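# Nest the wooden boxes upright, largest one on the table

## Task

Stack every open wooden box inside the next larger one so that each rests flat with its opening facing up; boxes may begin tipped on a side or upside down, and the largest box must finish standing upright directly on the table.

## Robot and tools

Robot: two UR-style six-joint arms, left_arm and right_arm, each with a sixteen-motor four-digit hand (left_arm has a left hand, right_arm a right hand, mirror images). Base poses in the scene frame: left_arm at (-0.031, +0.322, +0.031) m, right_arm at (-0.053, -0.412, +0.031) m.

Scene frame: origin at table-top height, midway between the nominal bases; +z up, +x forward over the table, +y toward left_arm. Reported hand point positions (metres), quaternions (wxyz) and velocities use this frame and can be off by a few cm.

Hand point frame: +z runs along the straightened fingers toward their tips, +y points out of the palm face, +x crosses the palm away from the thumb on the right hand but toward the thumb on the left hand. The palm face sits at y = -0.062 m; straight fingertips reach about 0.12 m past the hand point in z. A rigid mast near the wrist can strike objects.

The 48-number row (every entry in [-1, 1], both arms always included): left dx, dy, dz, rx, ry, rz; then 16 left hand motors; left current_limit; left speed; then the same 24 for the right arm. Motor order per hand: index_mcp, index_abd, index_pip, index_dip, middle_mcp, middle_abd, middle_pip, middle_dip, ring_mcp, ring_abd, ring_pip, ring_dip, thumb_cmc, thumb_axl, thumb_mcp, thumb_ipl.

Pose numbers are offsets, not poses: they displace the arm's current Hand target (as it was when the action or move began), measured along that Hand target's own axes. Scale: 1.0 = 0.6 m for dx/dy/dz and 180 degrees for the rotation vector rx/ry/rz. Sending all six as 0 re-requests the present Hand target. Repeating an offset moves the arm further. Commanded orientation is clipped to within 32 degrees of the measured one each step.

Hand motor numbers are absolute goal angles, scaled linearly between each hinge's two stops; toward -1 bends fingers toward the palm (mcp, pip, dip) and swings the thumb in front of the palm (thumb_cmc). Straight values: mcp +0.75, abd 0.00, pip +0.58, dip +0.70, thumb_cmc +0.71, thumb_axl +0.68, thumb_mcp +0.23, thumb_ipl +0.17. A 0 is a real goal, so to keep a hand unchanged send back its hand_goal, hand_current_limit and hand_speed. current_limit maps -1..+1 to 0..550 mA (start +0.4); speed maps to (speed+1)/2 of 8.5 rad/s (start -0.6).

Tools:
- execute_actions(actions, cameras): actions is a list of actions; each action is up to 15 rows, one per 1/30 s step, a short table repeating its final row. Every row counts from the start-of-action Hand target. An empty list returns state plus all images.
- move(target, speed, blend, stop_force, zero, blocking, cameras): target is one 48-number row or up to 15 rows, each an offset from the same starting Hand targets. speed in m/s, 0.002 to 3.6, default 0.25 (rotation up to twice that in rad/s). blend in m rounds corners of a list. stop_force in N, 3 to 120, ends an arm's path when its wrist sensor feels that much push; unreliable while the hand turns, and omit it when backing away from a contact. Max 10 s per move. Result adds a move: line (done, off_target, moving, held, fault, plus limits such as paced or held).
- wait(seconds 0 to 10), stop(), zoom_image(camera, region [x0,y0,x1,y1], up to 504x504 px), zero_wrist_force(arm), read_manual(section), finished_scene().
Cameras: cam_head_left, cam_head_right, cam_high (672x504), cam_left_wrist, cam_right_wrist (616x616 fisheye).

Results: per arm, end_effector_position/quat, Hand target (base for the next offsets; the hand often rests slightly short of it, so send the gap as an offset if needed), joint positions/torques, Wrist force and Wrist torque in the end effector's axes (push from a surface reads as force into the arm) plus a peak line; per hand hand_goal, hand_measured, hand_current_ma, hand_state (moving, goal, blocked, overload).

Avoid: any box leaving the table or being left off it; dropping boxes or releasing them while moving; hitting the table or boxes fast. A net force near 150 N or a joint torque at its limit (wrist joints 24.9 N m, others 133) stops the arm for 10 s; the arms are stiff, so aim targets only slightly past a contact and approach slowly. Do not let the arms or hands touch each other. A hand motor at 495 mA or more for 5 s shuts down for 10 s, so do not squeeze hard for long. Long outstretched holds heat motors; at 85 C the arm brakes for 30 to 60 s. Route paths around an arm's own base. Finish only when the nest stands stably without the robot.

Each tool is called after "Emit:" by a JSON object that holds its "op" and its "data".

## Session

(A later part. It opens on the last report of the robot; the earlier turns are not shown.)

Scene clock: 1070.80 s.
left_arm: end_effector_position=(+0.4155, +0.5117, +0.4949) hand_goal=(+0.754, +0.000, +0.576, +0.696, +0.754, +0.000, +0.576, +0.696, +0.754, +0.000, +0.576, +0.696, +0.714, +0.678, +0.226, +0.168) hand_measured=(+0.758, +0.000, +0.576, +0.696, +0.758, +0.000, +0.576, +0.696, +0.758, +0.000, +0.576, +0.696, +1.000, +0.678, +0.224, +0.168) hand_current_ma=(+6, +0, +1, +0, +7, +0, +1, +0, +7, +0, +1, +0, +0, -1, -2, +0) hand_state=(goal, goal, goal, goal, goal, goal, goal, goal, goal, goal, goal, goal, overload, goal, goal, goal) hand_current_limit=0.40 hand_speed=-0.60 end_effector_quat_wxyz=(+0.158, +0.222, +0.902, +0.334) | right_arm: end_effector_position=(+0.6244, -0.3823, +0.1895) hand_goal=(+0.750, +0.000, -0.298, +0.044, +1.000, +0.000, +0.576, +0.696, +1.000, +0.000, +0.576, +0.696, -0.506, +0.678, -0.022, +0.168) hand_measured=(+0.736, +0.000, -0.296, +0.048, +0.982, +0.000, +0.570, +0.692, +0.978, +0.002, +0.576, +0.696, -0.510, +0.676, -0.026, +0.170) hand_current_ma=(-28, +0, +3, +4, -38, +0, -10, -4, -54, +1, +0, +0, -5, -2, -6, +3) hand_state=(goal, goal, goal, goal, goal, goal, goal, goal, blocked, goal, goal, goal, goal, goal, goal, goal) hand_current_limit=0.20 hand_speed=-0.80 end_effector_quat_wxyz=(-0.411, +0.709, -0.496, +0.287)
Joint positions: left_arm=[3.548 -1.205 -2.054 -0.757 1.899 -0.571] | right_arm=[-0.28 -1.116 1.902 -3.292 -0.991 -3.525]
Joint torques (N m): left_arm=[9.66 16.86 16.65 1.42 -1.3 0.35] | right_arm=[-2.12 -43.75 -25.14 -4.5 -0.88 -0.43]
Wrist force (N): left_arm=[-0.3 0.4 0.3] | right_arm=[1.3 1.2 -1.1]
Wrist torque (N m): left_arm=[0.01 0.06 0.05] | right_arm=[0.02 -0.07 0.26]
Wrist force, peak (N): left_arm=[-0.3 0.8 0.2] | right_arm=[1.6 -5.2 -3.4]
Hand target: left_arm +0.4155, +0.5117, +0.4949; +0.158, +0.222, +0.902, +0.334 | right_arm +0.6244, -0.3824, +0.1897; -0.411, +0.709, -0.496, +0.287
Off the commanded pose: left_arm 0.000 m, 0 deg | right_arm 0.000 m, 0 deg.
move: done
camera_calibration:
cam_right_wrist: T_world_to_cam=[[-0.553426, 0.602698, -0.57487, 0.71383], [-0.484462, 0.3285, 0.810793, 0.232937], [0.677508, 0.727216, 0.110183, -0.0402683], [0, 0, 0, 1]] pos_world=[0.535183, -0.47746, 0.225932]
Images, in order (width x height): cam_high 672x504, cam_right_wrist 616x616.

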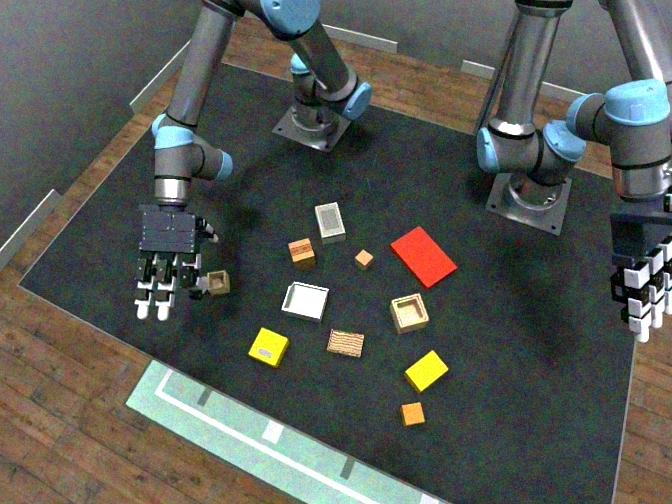

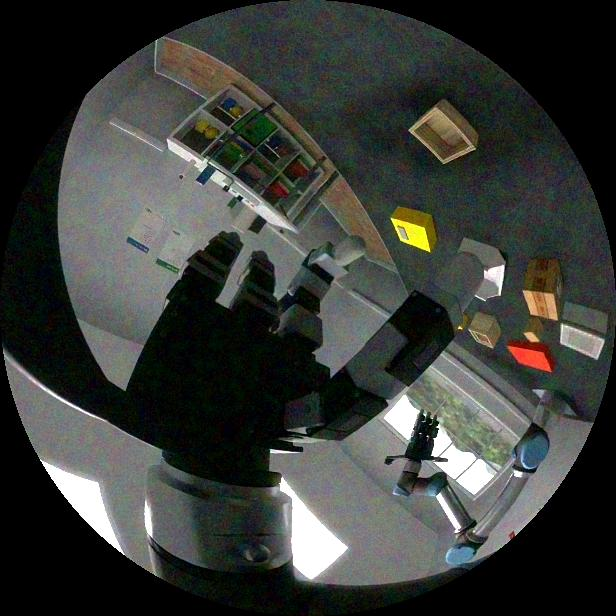

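Emit:
{"op": "move", "data": {"target": [[0,0,0,0,0,0, 0.754,0,0.576,0.696,0.754,0,0.576,0.696,0.754,0,0.576,0.696,0.714,0.678,0.226,0.168,0.4,-0.6, 0.0187,0.0865,0.0818,0,-0.0688,-0.0397, 0.75,0,-0.299,0.044,1.0,0,0.576,0.696,1.0,0,0.576,0.696,-0.506,0.678,-0.0225,0.168,0.2,-0.8],[0,0,0,0,0,0, 0.754,0,0.576,0.696,0.754,0,0.576,0.696,0.754,0,0.576,0.696,0.714,0.678,0.226,0.168,0.4,-0.6, 0.0187,0.1935,0.1435,0,-0.0688,-0.0397, 0.75,0,-0.299,0.044,1.0,0,0.576,0.696,1.0,0,0.576,0.696,-0.506,0.678,-0.0225,0.168,0.2,-0.8]], "speed": [0.2,0.12], "blend": [0.01,0], "cameras": ["cam_right_wrist"]}}

Emit:
{"op": "move", "data": {"target": [0,0,0,0,0,0, 0.754,0,0.576,0.696,0.754,0,0.576,0.696,0.754,0,0.576,0.696,0.714,0.678,0.226,0.168,0.4,-0.6, 0,0,0,0,0,0, 0.36,0,-0.299,0.044,1.0,0,0.576,0.696,1.0,0,0.576,0.696,-0.506,0.678,-0.25,0.168,0.2,-0.88], "speed": 0.1, "cameras": ["cam_right_wrist"]}}

Emit:
{"op": "zoom_image", "data": {"camera": "cam_right_wrist", "region": [280, 100, 520, 300]}}

Scene clock: 1097.83 s.
left_arm: end_effector_position=(+0.4155, +0.5117, +0.4949) hand_goal=(+0.754, +0.000, +0.576, +0.696, +0.754, +0.000, +0.576, +0.696, +0.754, +0.000, +0.576, +0.696, +0.714, +0.678, +0.226, +0.168) hand_measured=(+0.758, +0.000, +0.576, +0.696, +0.758, +0.000, +0.576, +0.696, +0.758, +0.000, +0.576, +0.696, +1.000, +0.678, +0.224, +0.168) hand_current_ma=(+6, +0, +1, +0, +7, +0, +1, +0, +7, +0, +1, +0, +0, -1, -2, +0) hand_state=(goal, goal, goal, goal, goal, goal, goal, goal, goal, goal, goal, goal, overload, goal, goal, goal) hand_current_limit=0.40 hand_speed=-0.60 end_effector_quat_wxyz=(+0.158, +0.222, +0.902, +0.334) | right_arm: end_effector_position=(+0.6443, -0.3870, +0.0462) hand_goal=(+0.750, +0.000, -0.298, +0.044, +1.000, +0.000, +0.576, +0.696, +1.000, +0.000, +0.576, +0.696, -0.506, +0.678, -0.022, +0.168) hand_measured=(+0.736, +0.000, -0.296, +0.048, +0.982, +0.000, +0.570, +0.692, +0.978, +0.002, +0.576, +0.696, -0.510, +0.676, -0.026, +0.170) hand_current_ma=(-27, +0, +3, +4, -38, +0, -10, -4, -54, +1, +0, +0, -5, -2, -5, +3) hand_state=(goal, goal, goal, goal, goal, goal, goal, goal, blocked, goal, goal, goal, goal, goal, goal, goal) hand_current_limit=0.20 hand_speed=-0.80 end_effector_quat_wxyz=(-0.444, +0.765, -0.404, +0.234)
Joint positions: left_arm=[3.548 -1.205 -2.054 -0.757 1.899 -0.571] | right_arm=[-0.316 -0.802 1.824 -3.373 -0.774 -3.767]
Joint torques (N m): left_arm=[7.84 16.84 16.56 1.39 -1.25 0.39] | right_arm=[8.85 -36.37 -7.67 -1.99 2.58 0.92]
Wrist force (N): left_arm=[-0.1 0.2 0.2] | right_arm=[1.3 1.1 -1.1]
Wrist torque (N m): left_arm=[-0.01 0.03 0.06] | right_arm=[0.01 -0.09 0.28]
Wrist force, peak (N): left_arm=[-0.5 0.6 0.4] | right_arm=[1.1 2.7 -0.3]
Hand target: left_arm +0.4155, +0.5117, +0.4949; +0.158, +0.222, +0.902, +0.334 | right_arm +0.6442, -0.3870, +0.0461; -0.444, +0.765, -0.404, +0.234
Off the commanded pose: left_arm 0.000 m, 0 deg | right_arm 0.000 m, 0 deg.
move: done
camera_calibration:
cam_right_wrist: T_world_to_cam=[[-0.684478, 0.446878, -0.576011, 0.669384], [-0.551374, 0.199575, 0.810035, 0.353558], [0.476945, 0.872049, 0.109792, 0.150726], [0, 0, 0, 1]] pos_world=[0.581233, -0.501136, 0.0826296]
Images, in order (width x height): cam_right_wrist 616x616.

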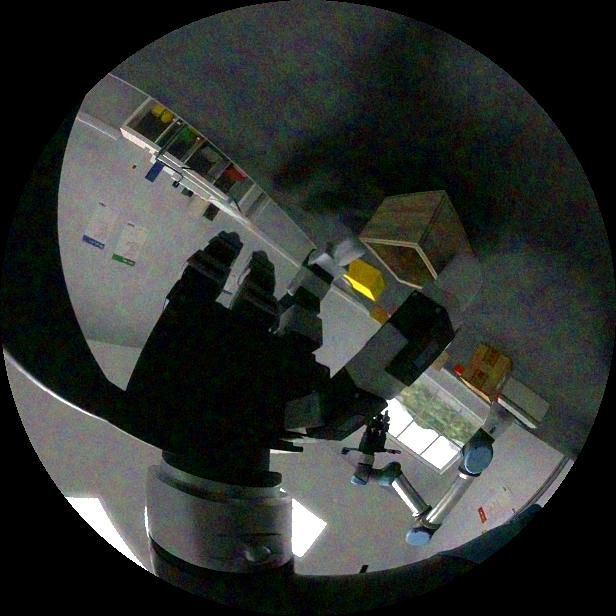

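Scene clock: 1098.70 s.
left_arm: end_effector_position=(+0.4155, +0.5117, +0.4949) hand_goal=(+0.754, +0.000, +0.576, +0.696, +0.754, +0.000, +0.576, +0.696, +0.754, +0.000, +0.576, +0.696, +0.714, +0.678, +0.226, +0.168) hand_measured=(+0.758, +0.000, +0.576, +0.696, +0.758, +0.000, +0.576, +0.696, +0.758, +0.000, +0.576, +0.696, +1.000, +0.678, +0.224, +0.168) hand_current_ma=(+6, +0, +1, +0, +7, +0, +1, +0, +7, +0, +1, +0, +0, -1, -2, +0) hand_state=(goal, goal, goal, goal, goal, goal, goal, goal, goal, goal, goal, goal, overload, goal, goal, goal) hand_current_limit=0.40 hand_speed=-0.60 end_effector_quat_wxyz=(+0.158, +0.222, +0.902, +0.334) | right_arm: end_effector_position=(+0.6442, -0.3870, +0.0461) hand_goal=(+0.360, +0.000, -0.298, +0.044, +1.000, +0.000, +0.576, +0.696, +1.000, +0.000, +0.576, +0.696, -0.506, +0.678, -0.250, +0.168) hand_measured=(+0.558, +0.000, -0.286, +0.042, +0.982, +0.000, +0.570, +0.692, +0.978, +0.002, +0.576, +0.696, -0.510, +0.676, -0.172, +0.182) hand_current_ma=(+330, +0, +21, -3, -38, +0, -10, -4, -54, +1, +0, +0, -5, -2, +330, +40) hand_state=(blocked, goal, goal, goal, goal, goal, goal, goal, blocked, goal, goal, goal, goal, goal, blocked, goal) hand_current_limit=0.20 hand_speed=-0.88 end_effector_quat_wxyz=(-0.444, +0.765, -0.404, +0.234)
Joint positions: left_arm=[3.548 -1.205 -2.054 -0.757 1.899 -0.571] | right_arm=[-0.316 -0.802 1.824 -3.373 -0.774 -3.767]
Joint torques (N m): left_arm=[8.37 16.89 14.94 1.44 -1.18 0.37] | right_arm=[7.38 -33.9 -5.49 -3.79 2.68 -0.17]
Wrist force (N): left_arm=[-0.4 0.4 0.1] | right_arm=[1.2 -2.6 -1.4]
Wrist torque (N m): left_arm=[0.03 0.06 0.03] | right_arm=[-0.03 -0.08 0.33]
Wrist force, peak (N): left_arm=[-0.1 0.6 0.5] | right_arm=[1.3 -3.0 -1.7]
Hand target: left_arm +0.4155, +0.5117, +0.4949; +0.158, +0.222, +0.902, +0.334 | right_arm +0.6442, -0.3870, +0.0461; -0.444, +0.765, -0.404, +0.234
Off the commanded pose: left_arm 0.000 m, 0 deg | right_arm 0.000 m, 0 deg.
move: done
camera_calibration:
cam_right_wrist: T_world_to_cam=[[-0.684516, 0.446893, -0.575955, 0.669351], [-0.551326, 0.199546, 0.810075, 0.353593], [0.476946, 0.872048, 0.109791, 0.150737], [0, 0, 0, 1]] pos_world=[0.581233, -0.501136, 0.0825297]
Images, in order (width x height): cam_right_wrist 616x616.

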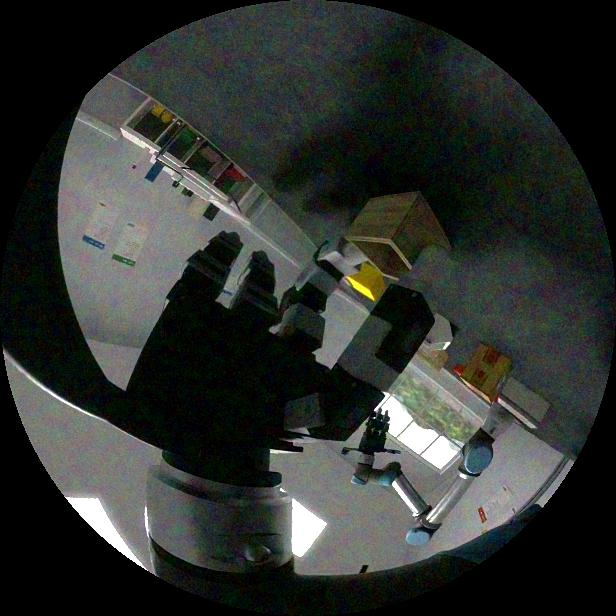

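Scaled by 2.100 from the camera's 616x616 image, which has a finer 880x880 frame.

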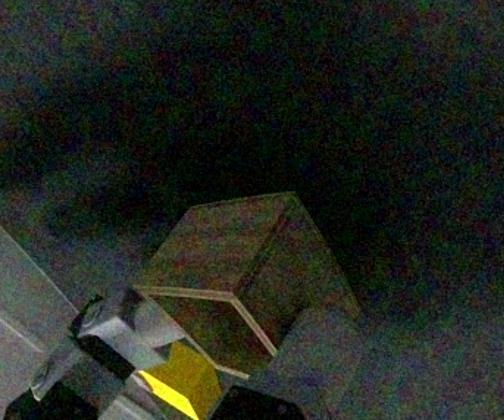

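Emit:
{"op": "move", "data": {"target": [[0,0,0,0,0,0, 0.754,0,0.576,0.696,0.754,0,0.576,0.696,0.754,0,0.576,0.696,0.714,0.678,0.226,0.168,0.4,-0.6, 0,-0.1588,-0.0917,0,0,0, 0.36,0,-0.299,0.044,1.0,0,0.576,0.696,1.0,0,0.576,0.696,-0.506,0.678,-0.25,0.168,0.2,-0.88],[0,0,0,0,0,0, 0.754,0,0.576,0.696,0.754,0,0.576,0.696,0.754,0,0.576,0.696,0.714,0.678,0.226,0.168,0.4,-0.6, -0.8033,-0.3088,0.1555,0,-0.0077,-0.0044, 0.36,0,-0.299,0.044,1.0,0,0.576,0.696,1.0,0,0.576,0.696,-0.506,0.678,-0.25,0.168,0.2,-0.88]], "speed": [0.15,0.25], "blend": [0.03,0], "cameras": ["cam_right_wrist","cam_head_right","cam_high"]}}

Emit:
{"op": "zoom_image", "data": {"camera": "cam_right_wrist", "region": [330, 60, 540, 270]}}

Emit:
{"op": "zoom_image", "data": {"camera": "cam_head_right", "region": [265, 205, 335, 275]}}

Scene clock: 1121.53 s.
left_arm: end_effector_position=(+0.4155, +0.5117, +0.4949) hand_goal=(+0.754, +0.000, +0.576, +0.696, +0.754, +0.000, +0.576, +0.696, +0.754, +0.000, +0.576, +0.696, +0.714, +0.678, +0.226, +0.168) hand_measured=(+0.758, +0.000, +0.576, +0.696, +0.758, +0.000, +0.576, +0.696, +0.758, +0.000, +0.576, +0.696, +1.000, +0.678, +0.224, +0.168) hand_current_ma=(+6, +0, +1, +0, +7, +0, +1, +0, +7, +0, +1, +0, +0, -1, -2, +0) hand_state=(goal, goal, goal, goal, goal, goal, goal, goal, goal, goal, goal, goal, overload, goal, goal, goal) hand_current_limit=0.40 hand_speed=-0.60 end_effector_quat_wxyz=(+0.158, +0.222, +0.902, +0.334) | right_arm: end_effector_position=(+0.5155, +0.1086, +0.1605) hand_goal=(+0.360, +0.000, -0.298, +0.044, +1.000, +0.000, +0.576, +0.696, +1.000, +0.000, +0.576, +0.696, -0.506, +0.678, -0.250, +0.168) hand_measured=(+0.536, +0.000, -0.266, +0.056, +0.982, +0.000, +0.570, +0.692, +0.978, +0.002, +0.576, +0.696, -0.510, +0.676, -0.172, +0.188) hand_current_ma=(+330, +0, +78, +22, -38, +0, -10, -4, -53, +1, +0, +0, -5, -2, +330, +63) hand_state=(blocked, goal, blocked, goal, goal, goal, goal, goal, blocked, goal, goal, goal, goal, goal, blocked, blocked) hand_current_limit=0.20 hand_speed=-0.88 end_effector_quat_wxyz=(-0.447, +0.771, -0.393, +0.228)
Joint positions: left_arm=[3.548 -1.205 -2.054 -0.757 1.899 -0.571] | right_arm=[0.569 -0.911 1.659 -3.367 -1.474 -3.197]
Joint torques (N m): left_arm=[8.91 17.08 15.06 1.44 -1.27 0.17] | right_arm=[9.64 -41.41 -23.87 -4.08 -0.82 0.33]
Wrist force (N): left_arm=[-0.2 0.6 0.1] | right_arm=[1.2 1.1 -1.2]
Wrist torque (N m): left_arm=[0.05 0.04 0.05] | right_arm=[-0.01 -0.06 0.39]
Wrist force, peak (N): left_arm=[-0.3 0.6 0.6] | right_arm=[1.4 -3.3 -1.7]
Hand target: left_arm +0.4155, +0.5117, +0.4949; +0.158, +0.222, +0.902, +0.334 | right_arm +0.5155, +0.1087, +0.1606; -0.447, +0.770, -0.393, +0.228
Off the commanded pose: left_arm 0.000 m, 0 deg | right_arm 0.000 m, 0 deg.
move: done
camera_calibration:
cam_right_wrist: T_world_to_cam=[[-0.696802, 0.427638, -0.575841, 0.434084], [-0.556526, 0.18413, 0.81017, 0.0954185], [0.452489, 0.884998, 0.109689, -0.221276], [0, 0, 0, 1]] pos_world=[0.455698, -0.00737144, 0.19693]
Images, in order (width x height): cam_head_right 672x504, cam_high 672x504, cam_right_wrist 616x616.

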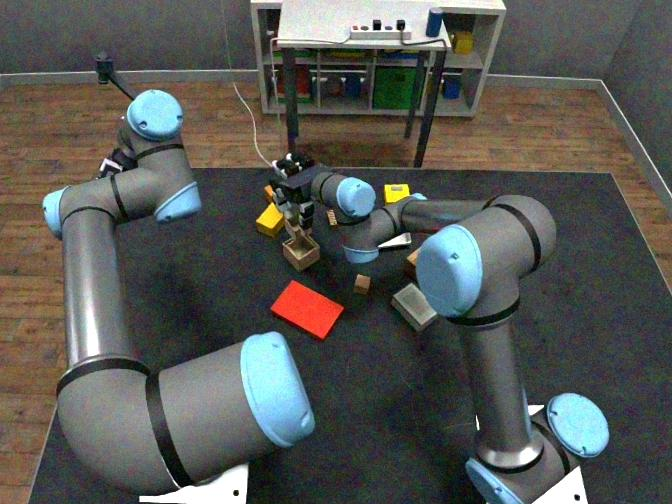

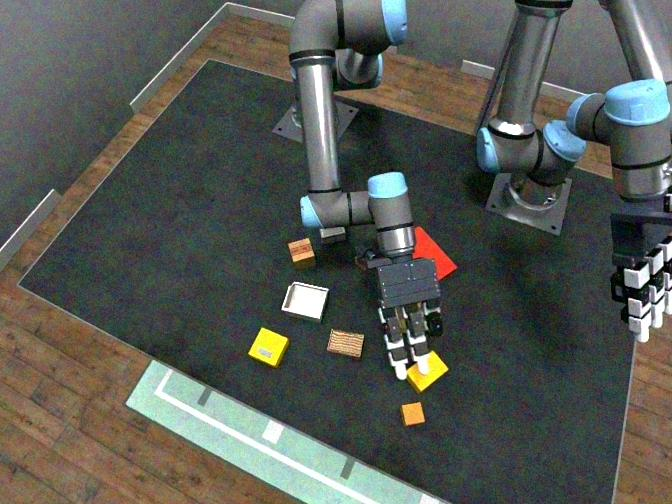

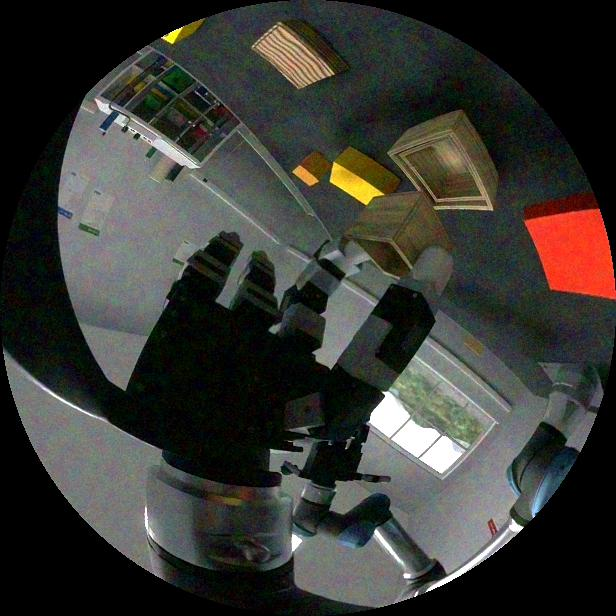

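Scaled by 2.400 from the camera's 616x616 image, which has a finer 880x880 frame.

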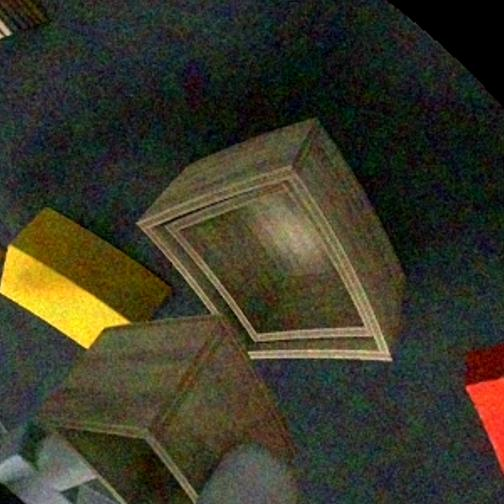

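Scaled by 7.200.

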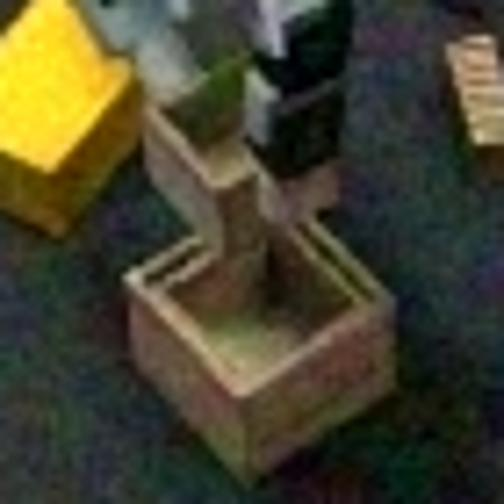

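Emit:
{"op": "move", "data": {"target": [0,0,0,0,0,0, 0.754,0,0.576,0.696,0.754,0,0.576,0.696,0.754,0,0.576,0.696,0.714,0.678,0.226,0.168,0.4,-0.6, -0.0015,0.0727,0.0343,0,-0.0192,-0.0111, 0.36,0,-0.299,0.044,1.0,0,0.576,0.696,1.0,0,0.576,0.696,-0.506,0.678,-0.25,0.168,0.2,-0.88], "speed": 0.1, "stop_force": 4, "cameras": ["cam_right_wrist","cam_head_left","cam_head_right"]}}

Emit:
{"op": "zoom_image", "data": {"camera": "cam_right_wrist", "region": [340, 90, 500, 260]}}

Emit:
{"op": "zoom_image", "data": {"camera": "cam_head_right", "region": [275, 220, 325, 275]}}

Emit:
{"op": "zoom_image", "data": {"camera": "cam_head_left", "region": [275, 220, 325, 275]}}

Scene clock: 1152.07 s.
left_arm: end_effector_position=(+0.4155, +0.5117, +0.4949) hand_goal=(+0.754, +0.000, +0.576, +0.696, +0.754, +0.000, +0.576, +0.696, +0.754, +0.000, +0.576, +0.696, +0.714, +0.678, +0.226, +0.168) hand_measured=(+0.758, +0.000, +0.576, +0.696, +0.758, +0.000, +0.576, +0.696, +0.758, +0.000, +0.576, +0.696, +1.000, +0.678, +0.224, +0.168) hand_current_ma=(+6, +0, +1, +0, +7, +0, +1, +0, +7, +0, +1, +0, +0, -1, -2, +0) hand_state=(goal, goal, goal, goal, goal, goal, goal, goal, goal, goal, goal, goal, overload, goal, goal, goal) hand_current_limit=0.40 hand_speed=-0.60 end_effector_quat_wxyz=(+0.158, +0.222, +0.902, +0.334) | right_arm: end_effector_position=(+0.5119, +0.1072, +0.1125) hand_goal=(+0.360, +0.000, -0.298, +0.044, +1.000, +0.000, +0.576, +0.696, +1.000, +0.000, +0.576, +0.696, -0.506, +0.678, -0.250, +0.168) hand_measured=(+0.536, +0.000, -0.266, +0.056, +0.982, +0.000, +0.570, +0.692, +0.978, +0.002, +0.576, +0.696, -0.510, +0.676, -0.172, +0.188) hand_current_ma=(+330, +0, +78, +23, -38, +0, -10, -4, -53, +1, +0, +0, -5, -2, +330, +63) hand_state=(blocked, goal, blocked, goal, goal, goal, goal, goal, blocked, goal, goal, goal, goal, goal, blocked, blocked) hand_current_limit=0.20 hand_speed=-0.88 end_effector_quat_wxyz=(-0.454, +0.784, -0.366, +0.213)
Joint positions: left_arm=[3.548 -1.205 -2.054 -0.757 1.899 -0.571] | right_arm=[0.552 -0.835 1.683 -3.461 -1.399 -3.241]
Joint torques (N m): left_arm=[8.19 17.73 15.95 1.61 -1.09 0.29] | right_arm=[9.84 -37.18 -24.05 -4.37 1.86 -0.06]
Wrist force (N): left_arm=[0.0 0.4 0.4] | right_arm=[1.3 1.3 -0.9]
Wrist torque (N m): left_arm=[-0.01 0.02 0.07] | right_arm=[-0.01 -0.09 0.27]
Wrist force, peak (N): left_arm=[-0.3 0.5 0.6] | right_arm=[1.2 2.7 -0.4]
Hand target: left_arm +0.4155, +0.5117, +0.4949; +0.158, +0.222, +0.902, +0.334 | right_arm +0.5119, +0.1072, +0.1125; -0.454, +0.784, -0.366, +0.213
Off the commanded pose: left_arm 0.000 m, 0 deg | right_arm 0.000 m, 0 deg.
move: done
camera_calibration:
cam_right_wrist: T_world_to_cam=[[-0.724628, 0.378072, -0.576173, 0.424118], [-0.568285, 0.145121, 0.809933, 0.142792], [0.389828, 0.914331, 0.109694, -0.184292], [0, 0, 0, 1]] pos_world=[0.460317, -0.0125652, 0.148929]
Images, in order (width x height): cam_head_left 672x504, cam_head_right 672x504, cam_right_wrist 616x616.

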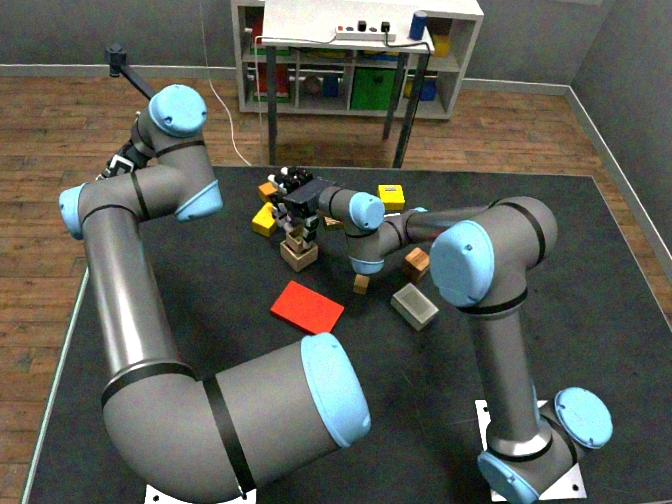

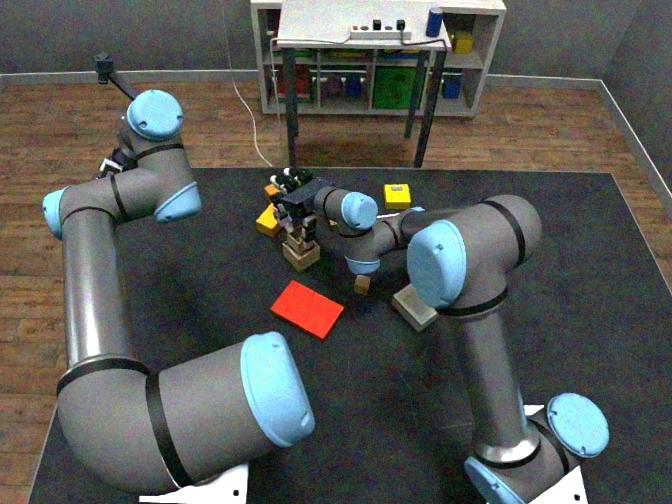

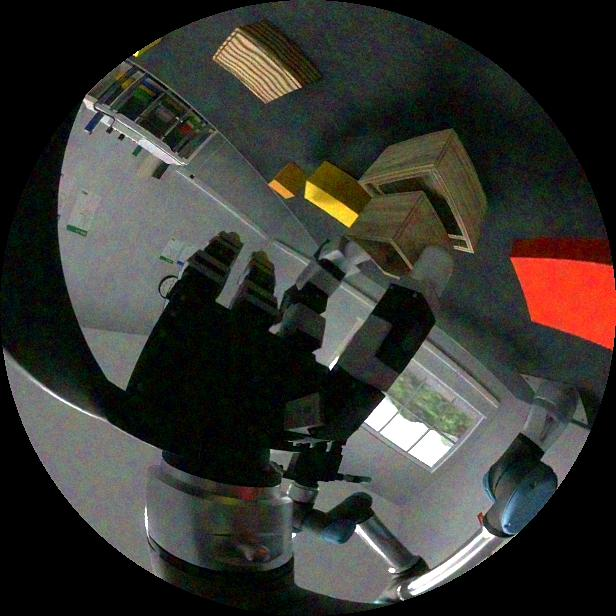

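Scaled by 2.965 from the camera's 616x616 image, which has a finer 880x880 frame.

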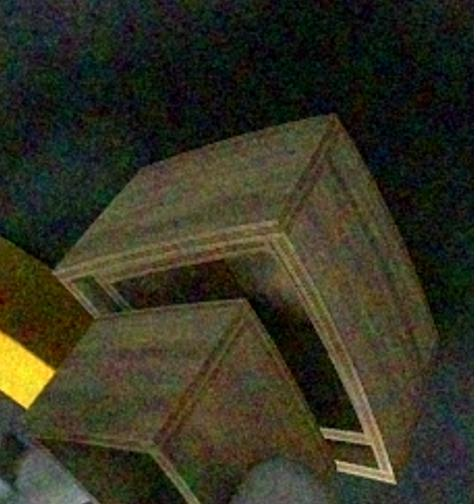

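Scaled by 9.164.

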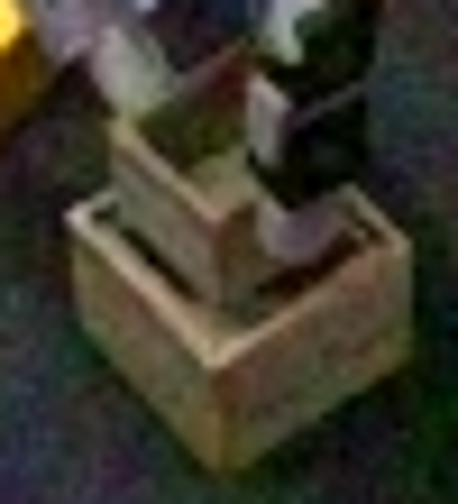

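Scaled by 9.164.

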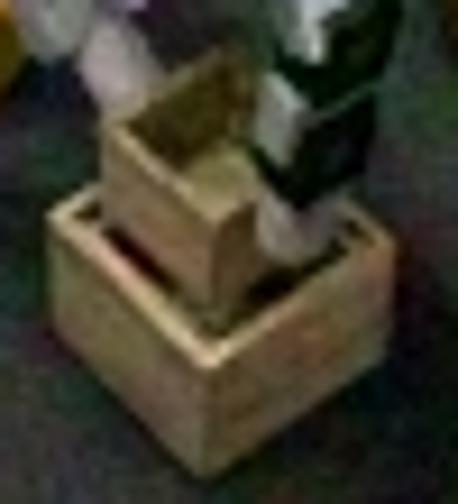

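Emit:
{"op": "move", "data": {"target": [0,0,0,0,0,0, 0.754,0,0.576,0.696,0.754,0,0.576,0.696,0.754,0,0.576,0.696,0.714,0.678,0.226,0.168,0.4,-0.6, 0.0008,0.0163,0.0117,0,0,0, 0.36,0,-0.299,0.044,1.0,0,0.576,0.696,1.0,0,0.576,0.696,-0.506,0.678,-0.25,0.168,0.2,-0.88], "speed": 0.02, "stop_force": 3, "cameras": ["cam_right_wrist","cam_head_left","cam_head_right"]}}

Emit:
{"op": "zoom_image", "data": {"camera": "cam_right_wrist", "region": [340, 90, 500, 260]}}

Emit:
{"op": "zoom_image", "data": {"camera": "cam_head_left", "region": [275, 220, 325, 275]}}

Scene clock: 1184.17 s.
left_arm: end_effector_position=(+0.4155, +0.5117, +0.4949) hand_goal=(+0.754, +0.000, +0.576, +0.696, +0.754, +0.000, +0.576, +0.696, +0.754, +0.000, +0.576, +0.696, +0.714, +0.678, +0.226, +0.168) hand_measured=(+0.758, +0.000, +0.576, +0.696, +0.758, +0.000, +0.576, +0.696, +0.758, +0.000, +0.576, +0.696, +1.000, +0.678, +0.224, +0.168) hand_current_ma=(+6, +0, +1, +0, +7, +0, +1, +0, +7, +0, +1, +0, +0, -1, -2, +0) hand_state=(goal, goal, goal, goal, goal, goal, goal, goal, goal, goal, goal, goal, overload, goal, goal, goal) hand_current_limit=0.40 hand_speed=-0.60 end_effector_quat_wxyz=(+0.158, +0.222, +0.902, +0.334) | right_arm: end_effector_position=(+0.5131, +0.1076, +0.1011) hand_goal=(+0.360, +0.000, -0.298, +0.044, +1.000, +0.000, +0.576, +0.696, +1.000, +0.000, +0.576, +0.696, -0.506, +0.678, -0.250, +0.168) hand_measured=(+0.534, +0.000, -0.266, +0.054, +0.982, +0.000, +0.570, +0.692, +0.978, +0.002, +0.576, +0.696, -0.510, +0.676, -0.172, +0.192) hand_current_ma=(+330, +0, +76, +16, -38, +0, -10, -4, -53, +1, +0, +0, -5, -2, +330, +80) hand_state=(blocked, goal, blocked, goal, goal, goal, goal, goal, blocked, goal, goal, goal, goal, goal, blocked, blocked) hand_current_limit=0.20 hand_speed=-0.88 end_effector_quat_wxyz=(-0.454, +0.784, -0.366, +0.213)
Joint positions: left_arm=[3.548 -1.205 -2.054 -0.757 1.899 -0.571] | right_arm=[0.552 -0.813 1.68 -3.48 -1.399 -3.242]
Joint torques (N m): left_arm=[7.28 16.56 16.24 1.54 -1.07 0.06] | right_arm=[2.33 -53.2 -8.06 -0.4 0.55 0.25]
Wrist force (N): left_arm=[-0.3 0.3 0.4] | right_arm=[1.5 0.4 -0.7]
Wrist torque (N m): left_arm=[0.00 0.06 0.05] | right_arm=[-0.06 -0.11 0.30]
Wrist force, peak (N): left_arm=[-0.5 0.6 0.3] | right_arm=[1.4 -1.1 -2.5]
Hand target: left_arm +0.4155, +0.5117, +0.4949; +0.158, +0.222, +0.902, +0.334 | right_arm +0.5131, +0.1076, +0.1011; -0.454, +0.784, -0.366, +0.213 (not the last commanded pose)
Off the commanded pose: left_arm 0.000 m, 0 deg | right_arm 0.001 m, 0 deg.
move: contact (right_arm)
camera_calibration:
cam_right_wrist: T_world_to_cam=[[-0.724678, 0.378011, -0.57615, 0.418215], [-0.568279, 0.145056, 0.809949, 0.152586], [0.389744, 0.914367, 0.109697, -0.183797], [0, 0, 0, 1]] pos_world=[0.461417, -0.0121653, 0.137529]
Images, in order (width x height): cam_head_left 672x504, cam_head_right 672x504, cam_right_wrist 616x616.

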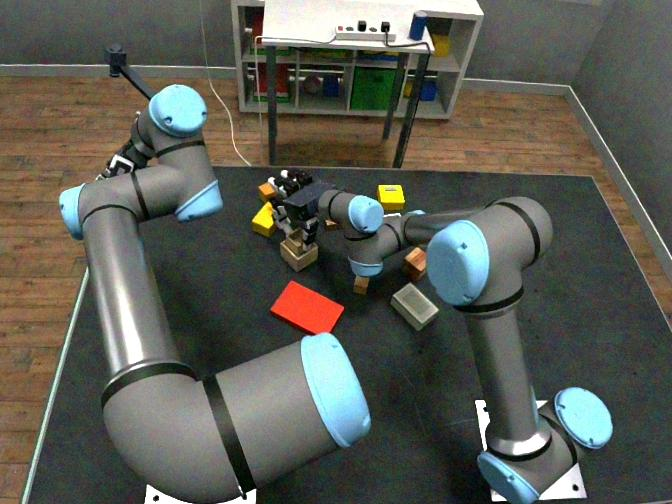

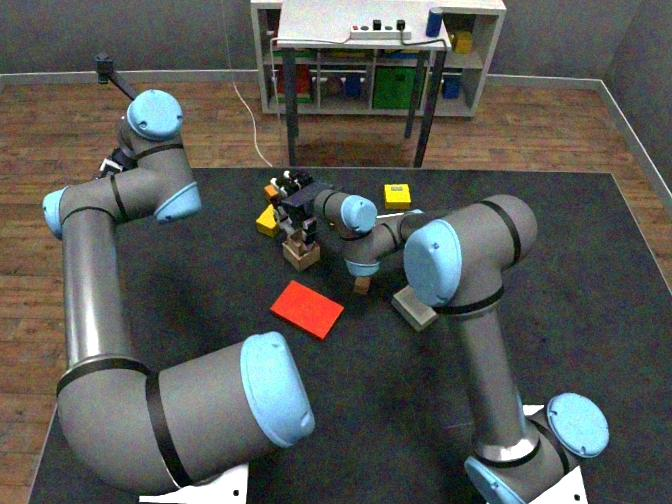

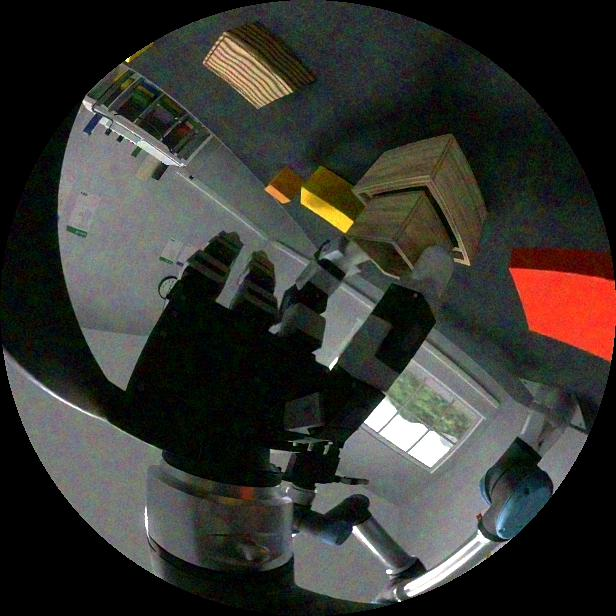

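Scaled by 2.965 from the camera's 616x616 image, which has a finer 880x880 frame.

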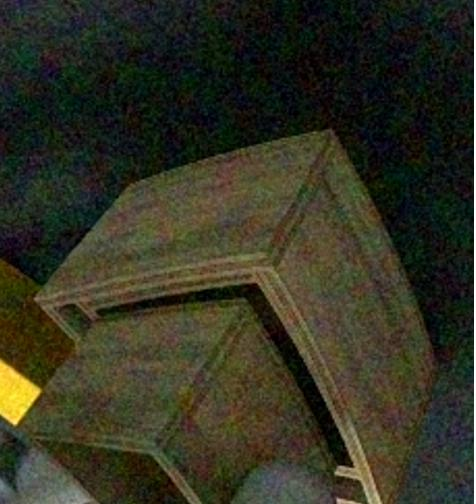

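Scaled by 9.164.

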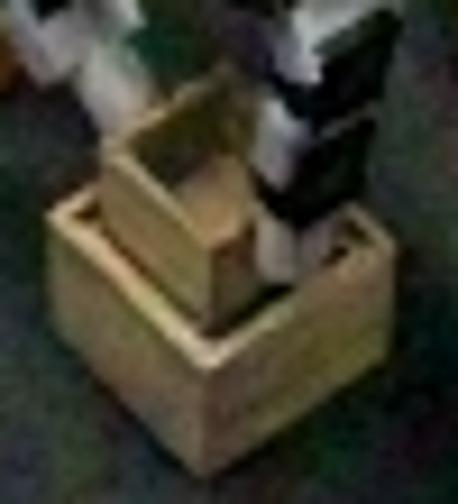

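Emit:
{"op": "move", "data": {"target": [[0,0,0,0,0,0, 0.754,0,0.576,0.696,0.754,0,0.576,0.696,0.754,0,0.576,0.696,0.714,0.678,0.226,0.168,0.4,-0.6, 0,-0.0012,-0.0046,0,0,0, 0.36,0,-0.299,0.044,1.0,0,0.576,0.696,1.0,0,0.576,0.696,-0.506,0.678,-0.25,0.168,0.2,-0.88],[0,0,0,0,0,0, 0.754,0,0.576,0.696,0.754,0,0.576,0.696,0.754,0,0.576,0.696,0.714,0.678,0.226,0.168,0.4,-0.6, 0,0.0161,0.0055,0,0,0, 0.36,0,-0.299,0.044,1.0,0,0.576,0.696,1.0,0,0.576,0.696,-0.506,0.678,-0.25,0.168,0.2,-0.88]], "speed": 0.015, "stop_force": 3, "cameras": ["cam_right_wrist","cam_head_left"]}}

Emit:
{"op": "zoom_image", "data": {"camera": "cam_right_wrist", "region": [340, 90, 500, 260]}}

Emit:
{"op": "zoom_image", "data": {"camera": "cam_head_left", "region": [275, 220, 325, 275]}}

Scene clock: 1195.80 s.
left_arm: end_effector_position=(+0.4155, +0.5117, +0.4949) hand_goal=(+0.754, +0.000, +0.576, +0.696, +0.754, +0.000, +0.576, +0.696, +0.754, +0.000, +0.576, +0.696, +0.714, +0.678, +0.226, +0.168) hand_measured=(+0.758, +0.000, +0.576, +0.696, +0.758, +0.000, +0.576, +0.696, +0.758, +0.000, +0.576, +0.696, +1.000, +0.678, +0.224, +0.168) hand_current_ma=(+6, +0, +1, +0, +7, +0, +1, +0, +7, +0, +1, +0, +0, -1, -2, +0) hand_state=(goal, goal, goal, goal, goal, goal, goal, goal, goal, goal, goal, goal, overload, goal, goal, goal) hand_current_limit=0.40 hand_speed=-0.60 end_effector_quat_wxyz=(+0.158, +0.222, +0.902, +0.334) | right_arm: end_effector_position=(+0.5116, +0.1063, +0.0911) hand_goal=(+0.360, +0.000, -0.298, +0.044, +1.000, +0.000, +0.576, +0.696, +1.000, +0.000, +0.576, +0.696, -0.506, +0.678, -0.250, +0.168) hand_measured=(+0.534, +0.000, -0.266, +0.056, +0.982, +0.000, +0.570, +0.692, +0.978, +0.002, +0.576, +0.696, -0.510, +0.676, -0.172, +0.192) hand_current_ma=(+330, +0, +77, +22, -38, +0, -10, -4, -53, +1, +0, +0, -5, -2, +330, +80) hand_state=(blocked, goal, blocked, goal, goal, goal, goal, goal, blocked, goal, goal, goal, goal, goal, blocked, blocked) hand_current_limit=0.20 hand_speed=-0.88 end_effector_quat_wxyz=(-0.454, +0.784, -0.366, +0.213)
Joint positions: left_arm=[3.548 -1.205 -2.054 -0.757 1.899 -0.571] | right_arm=[0.551 -0.798 1.687 -3.502 -1.398 -3.242]
Joint torques (N m): left_arm=[6.7 17.91 16.11 1.63 -1.31 -0.01] | right_arm=[-7.97 -51.41 -22.49 -0.37 0.99 0.06]
Wrist force (N): left_arm=[-0.3 0.2 0.6] | right_arm=[1.4 1.0 -0.8]
Wrist torque (N m): left_arm=[-0.03 0.05 0.05] | right_arm=[-0.06 -0.09 0.31]
Wrist force, peak (N): left_arm=[-0.3 0.8 0.3] | right_arm=[1.4 1.7 -0.9]
Hand target: left_arm +0.4155, +0.5117, +0.4949; +0.158, +0.222, +0.902, +0.334 | right_arm +0.5116, +0.1063, +0.0911; -0.454, +0.784, -0.366, +0.213
Off the commanded pose: left_arm 0.000 m, 0 deg | right_arm 0.000 m, 0 deg.
move: done
camera_calibration:
cam_right_wrist: T_world_to_cam=[[-0.724678, 0.378011, -0.57615, 0.411858], [-0.568279, 0.145056, 0.809949, 0.160022], [0.389744, 0.914367, 0.109697, -0.180927], [0, 0, 0, 1]] pos_world=[0.459917, -0.0134653, 0.127529]
Images, in order (width x height): cam_head_left 672x504, cam_right_wrist 616x616.

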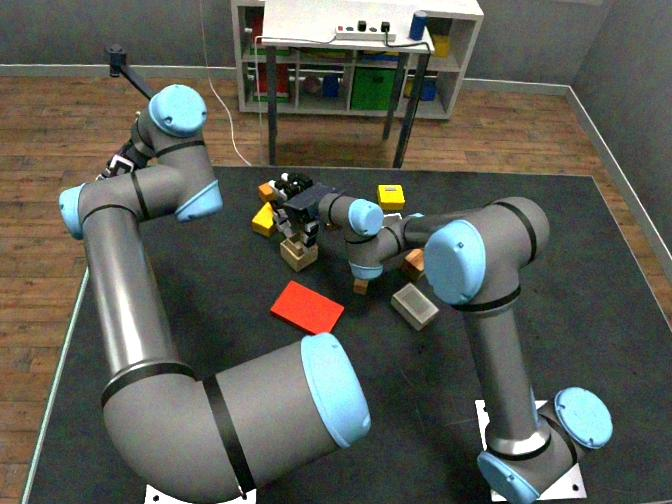

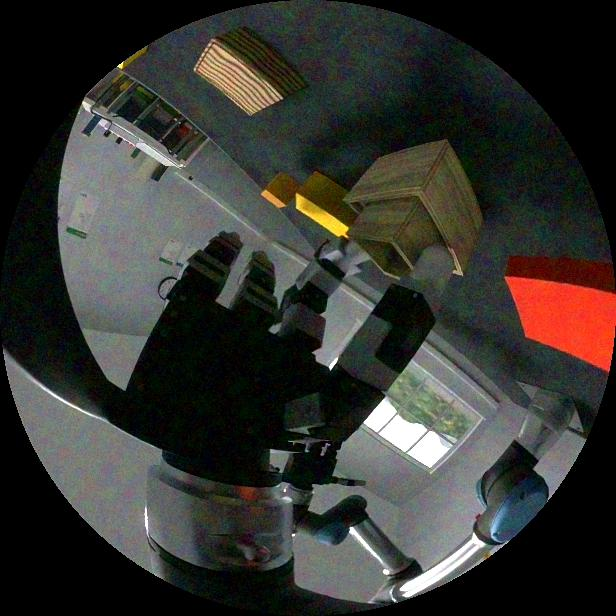

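Scaled by 2.965 from the camera's 616x616 image, which has a finer 880x880 frame.

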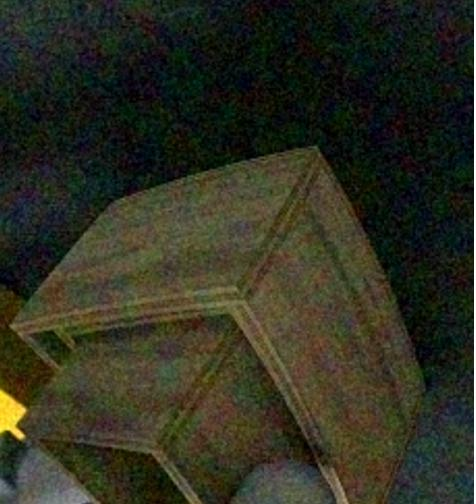

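Scaled by 9.164.

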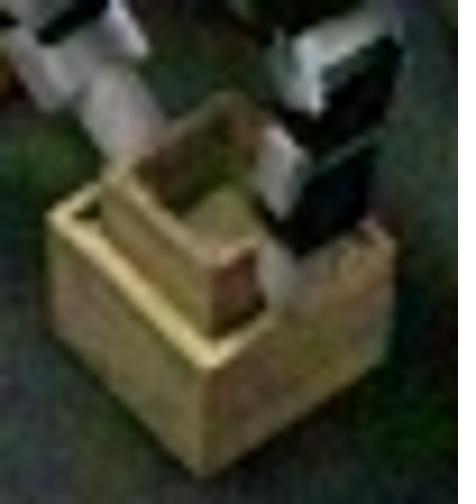

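Emit:
{"op": "move", "data": {"target": [0,0,0,0,0,0, 0.754,0,0.576,0.696,0.754,0,0.576,0.696,0.754,0,0.576,0.696,0.714,0.678,0.226,0.168,0.4,-0.6, 0,0.0159,0.0092,0,0,0, 0.36,0,-0.299,0.044,1.0,0,0.576,0.696,1.0,0,0.576,0.696,-0.506,0.678,-0.25,0.168,0.2,-0.88], "speed": 0.015, "stop_force": 3, "cameras": ["cam_right_wrist"]}}

Emit:
{"op": "zoom_image", "data": {"camera": "cam_right_wrist", "region": [340, 110, 500, 280]}}

Scene clock: 1202.80 s.
left_arm: end_effector_position=(+0.4155, +0.5117, +0.4949) hand_goal=(+0.754, +0.000, +0.576, +0.696, +0.754, +0.000, +0.576, +0.696, +0.754, +0.000, +0.576, +0.696, +0.714, +0.678, +0.226, +0.168) hand_measured=(+0.758, +0.000, +0.576, +0.696, +0.758, +0.000, +0.576, +0.696, +0.758, +0.000, +0.576, +0.696, +1.000, +0.678, +0.224, +0.168) hand_current_ma=(+6, +0, +1, +0, +7, +0, +1, +0, +7, +0, +1, +0, +0, -1, -2, +0) hand_state=(goal, goal, goal, goal, goal, goal, goal, goal, goal, goal, goal, goal, overload, goal, goal, goal) hand_current_limit=0.40 hand_speed=-0.60 end_effector_quat_wxyz=(+0.158, +0.222, +0.902, +0.334) | right_arm: end_effector_position=(+0.5116, +0.1063, +0.0892) hand_goal=(+0.360, +0.000, -0.298, +0.044, +1.000, +0.000, +0.576, +0.696, +1.000, +0.000, +0.576, +0.696, -0.506, +0.678, -0.250, +0.168) hand_measured=(+0.534, +0.000, -0.266, +0.050, +0.982, +0.000, +0.570, +0.692, +0.978, +0.002, +0.576, +0.696, -0.510, +0.676, -0.172, +0.192) hand_current_ma=(+330, +0, +77, +10, -38, +0, -10, -4, -53, +1, +0, +0, -5, -2, +330, +80) hand_state=(blocked, goal, blocked, goal, goal, goal, goal, goal, blocked, goal, goal, goal, goal, goal, blocked, blocked) hand_current_limit=0.20 hand_speed=-0.88 end_effector_quat_wxyz=(-0.454, +0.784, -0.366, +0.212)
Joint positions: left_arm=[3.548 -1.205 -2.054 -0.757 1.899 -0.571] | right_arm=[0.551 -0.794 1.687 -3.506 -1.398 -3.242]
Joint torques (N m): left_arm=[6.8 16.95 15.21 1.6 -1.32 0.2] | right_arm=[1.97 -44.16 -14.58 -2.62 -1.13 -0.13]
Wrist force (N): left_arm=[-0.4 0.5 0.0] | right_arm=[1.6 -1.2 -1.1]
Wrist torque (N m): left_arm=[0.04 0.06 0.04] | right_arm=[-0.06 -0.13 0.36]
Wrist force, peak (N): left_arm=[-0.1 0.7 0.4] | right_arm=[1.1 -6.0 -1.8]
Hand target: left_arm +0.4155, +0.5117, +0.4949; +0.158, +0.222, +0.902, +0.334 | right_arm +0.5116, +0.1063, +0.0891; -0.454, +0.784, -0.366, +0.213 (not the last commanded pose)
Off the commanded pose: left_arm 0.000 m, 0 deg | right_arm 0.009 m, 0 deg.
move: contact (right_arm)
camera_calibration:
cam_right_wrist: T_world_to_cam=[[-0.724678, 0.378011, -0.57615, 0.410763], [-0.568279, 0.145056, 0.809949, 0.161561], [0.389744, 0.914367, 0.109697, -0.180719], [0, 0, 0, 1]] pos_world=[0.459917, -0.0134653, 0.125629]
Images, in order (width x height): cam_right_wrist 616x616.

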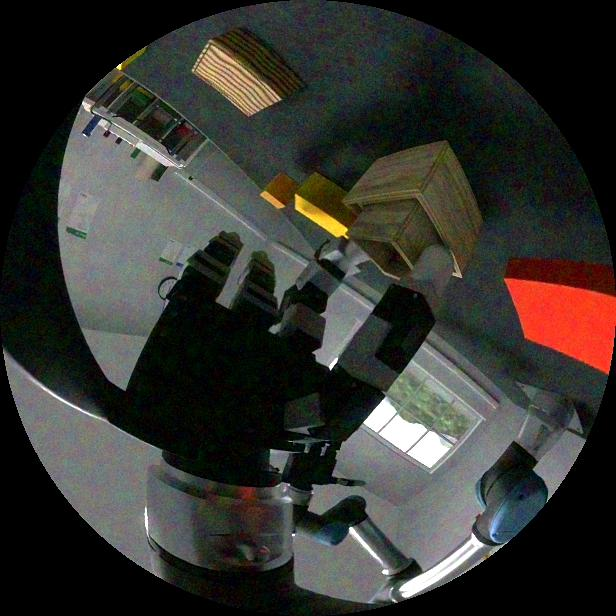

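Scaled by 2.965 from the camera's 616x616 image, which has a finer 880x880 frame.

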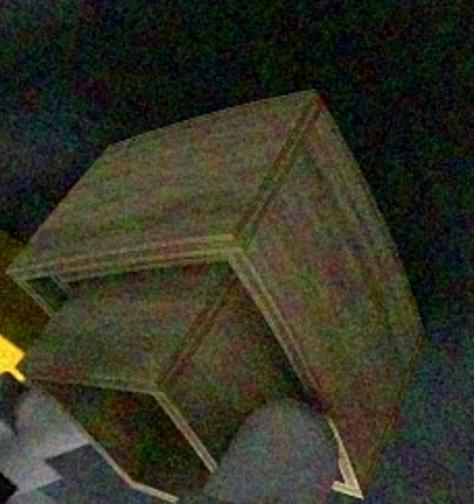

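Emit:
{"op": "move", "data": {"target": [0,0,0,0,0,0, 0.754,0,0.576,0.696,0.754,0,0.576,0.696,0.754,0,0.576,0.696,0.714,0.678,0.226,0.168,0.4,-0.6, 0,0,0,0,0,0, 0.68,0,-0.299,0.044,1.0,0,0.576,0.696,1.0,0,0.576,0.696,-0.506,0.678,-0.06,0.168,0.2,-0.94], "speed": 0.02, "cameras": ["cam_right_wrist","cam_head_left","cam_head_right"]}}

Emit:
{"op": "zoom_image", "data": {"camera": "cam_right_wrist", "region": [330, 110, 510, 290]}}

Emit:
{"op": "zoom_image", "data": {"camera": "cam_head_left", "region": [275, 220, 325, 275]}}

Scene clock: 1220.13 s.
left_arm: end_effector_position=(+0.4155, +0.5117, +0.4949) hand_goal=(+0.754, +0.000, +0.576, +0.696, +0.754, +0.000, +0.576, +0.696, +0.754, +0.000, +0.576, +0.696, +0.714, +0.678, +0.226, +0.168) hand_measured=(+0.758, +0.000, +0.576, +0.696, +0.758, +0.000, +0.576, +0.696, +0.758, +0.000, +0.576, +0.696, +1.000, +0.678, +0.224, +0.168) hand_current_ma=(+6, +0, +1, +0, +7, +0, +1, +0, +7, +0, +1, +0, +0, -1, -2, +0) hand_state=(goal, goal, goal, goal, goal, goal, goal, goal, goal, goal, goal, goal, overload, goal, goal, goal) hand_current_limit=0.40 hand_speed=-0.60 end_effector_quat_wxyz=(+0.158, +0.222, +0.902, +0.334) | right_arm: end_effector_position=(+0.5116, +0.1063, +0.0891) hand_goal=(+0.680, +0.000, -0.298, +0.044, +1.000, +0.000, +0.576, +0.696, +1.000, +0.000, +0.576, +0.696, -0.506, +0.678, -0.060, +0.168) hand_measured=(+0.666, +0.000, -0.296, +0.048, +0.982, +0.000, +0.570, +0.692, +0.978, +0.002, +0.576, +0.696, -0.510, +0.676, -0.062, +0.170) hand_current_ma=(-29, +0, +3, +4, -38, +0, -10, -4, -53, +1, +0, +0, -5, -2, -5, +3) hand_state=(goal, goal, goal, goal, goal, goal, goal, goal, blocked, goal, goal, goal, goal, goal, goal, goal) hand_current_limit=0.20 hand_speed=-0.94 end_effector_quat_wxyz=(-0.454, +0.784, -0.366, +0.213)
Joint positions: left_arm=[3.548 -1.205 -2.054 -0.757 1.899 -0.571] | right_arm=[0.551 -0.794 1.687 -3.506 -1.398 -3.242]
Joint torques (N m): left_arm=[6.67 16.64 15.59 1.75 -0.98 0.02] | right_arm=[0.81 -39.67 -11.77 -4 -1.21 0.09]
Wrist force (N): left_arm=[-0.2 0.3 0.0] | right_arm=[1.2 0.8 -0.8]
Wrist torque (N m): left_arm=[0.03 0.03 0.06] | right_arm=[-0.06 -0.07 0.30]
Wrist force, peak (N): left_arm=[-0.5 0.4 0.6] | right_arm=[1.3 -1.8 -1.5]
Hand target: left_arm +0.4155, +0.5117, +0.4949; +0.158, +0.222, +0.902, +0.334 | right_arm +0.5116, +0.1063, +0.0891; -0.454, +0.784, -0.366, +0.213
Off the commanded pose: left_arm 0.000 m, 0 deg | right_arm 0.000 m, 0 deg.
move: done
camera_calibration:
cam_right_wrist: T_world_to_cam=[[-0.724678, 0.378011, -0.57615, 0.410763], [-0.568279, 0.145056, 0.809949, 0.161561], [0.389744, 0.914367, 0.109697, -0.180719], [0, 0, 0, 1]] pos_world=[0.459917, -0.0134653, 0.125629]
Images, in order (width x height): cam_head_left 672x504, cam_head_right 672x504, cam_right_wrist 616x616.

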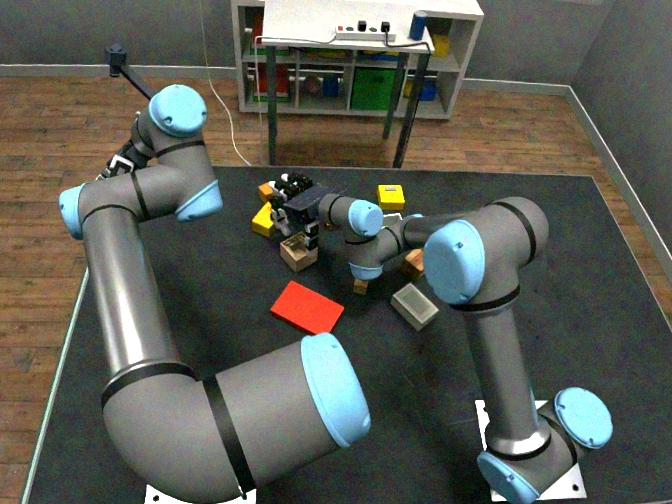

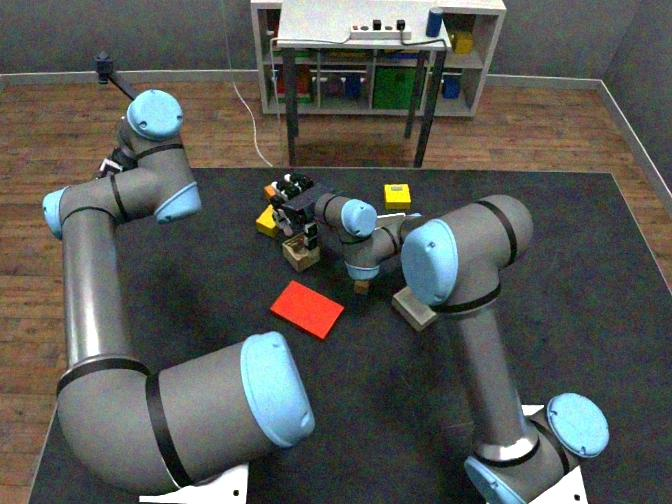

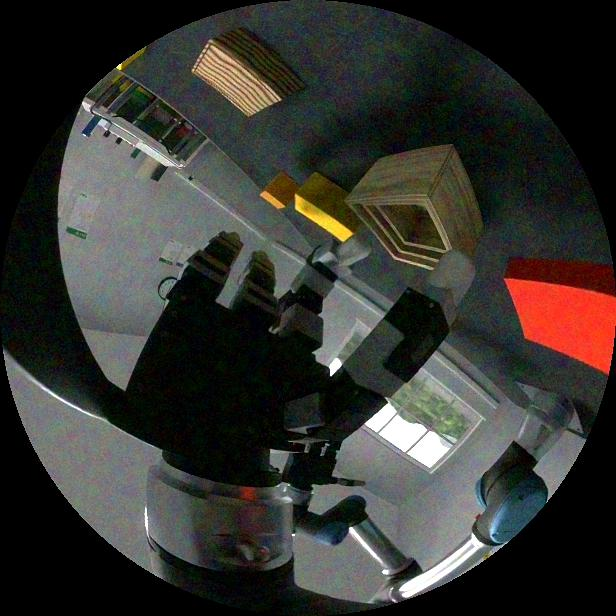

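Scaled by 2.800 from the camera's 616x616 image, which has a finer 880x880 frame.

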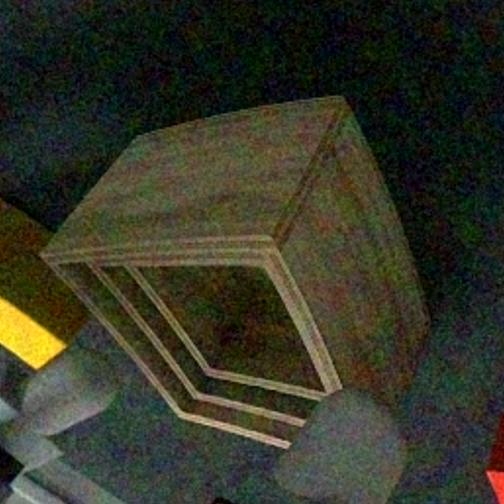

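Scaled by 9.164.

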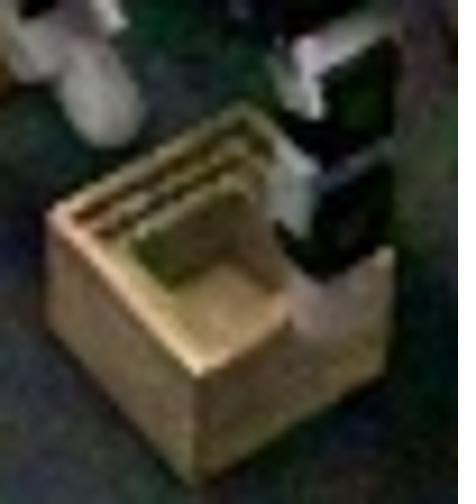

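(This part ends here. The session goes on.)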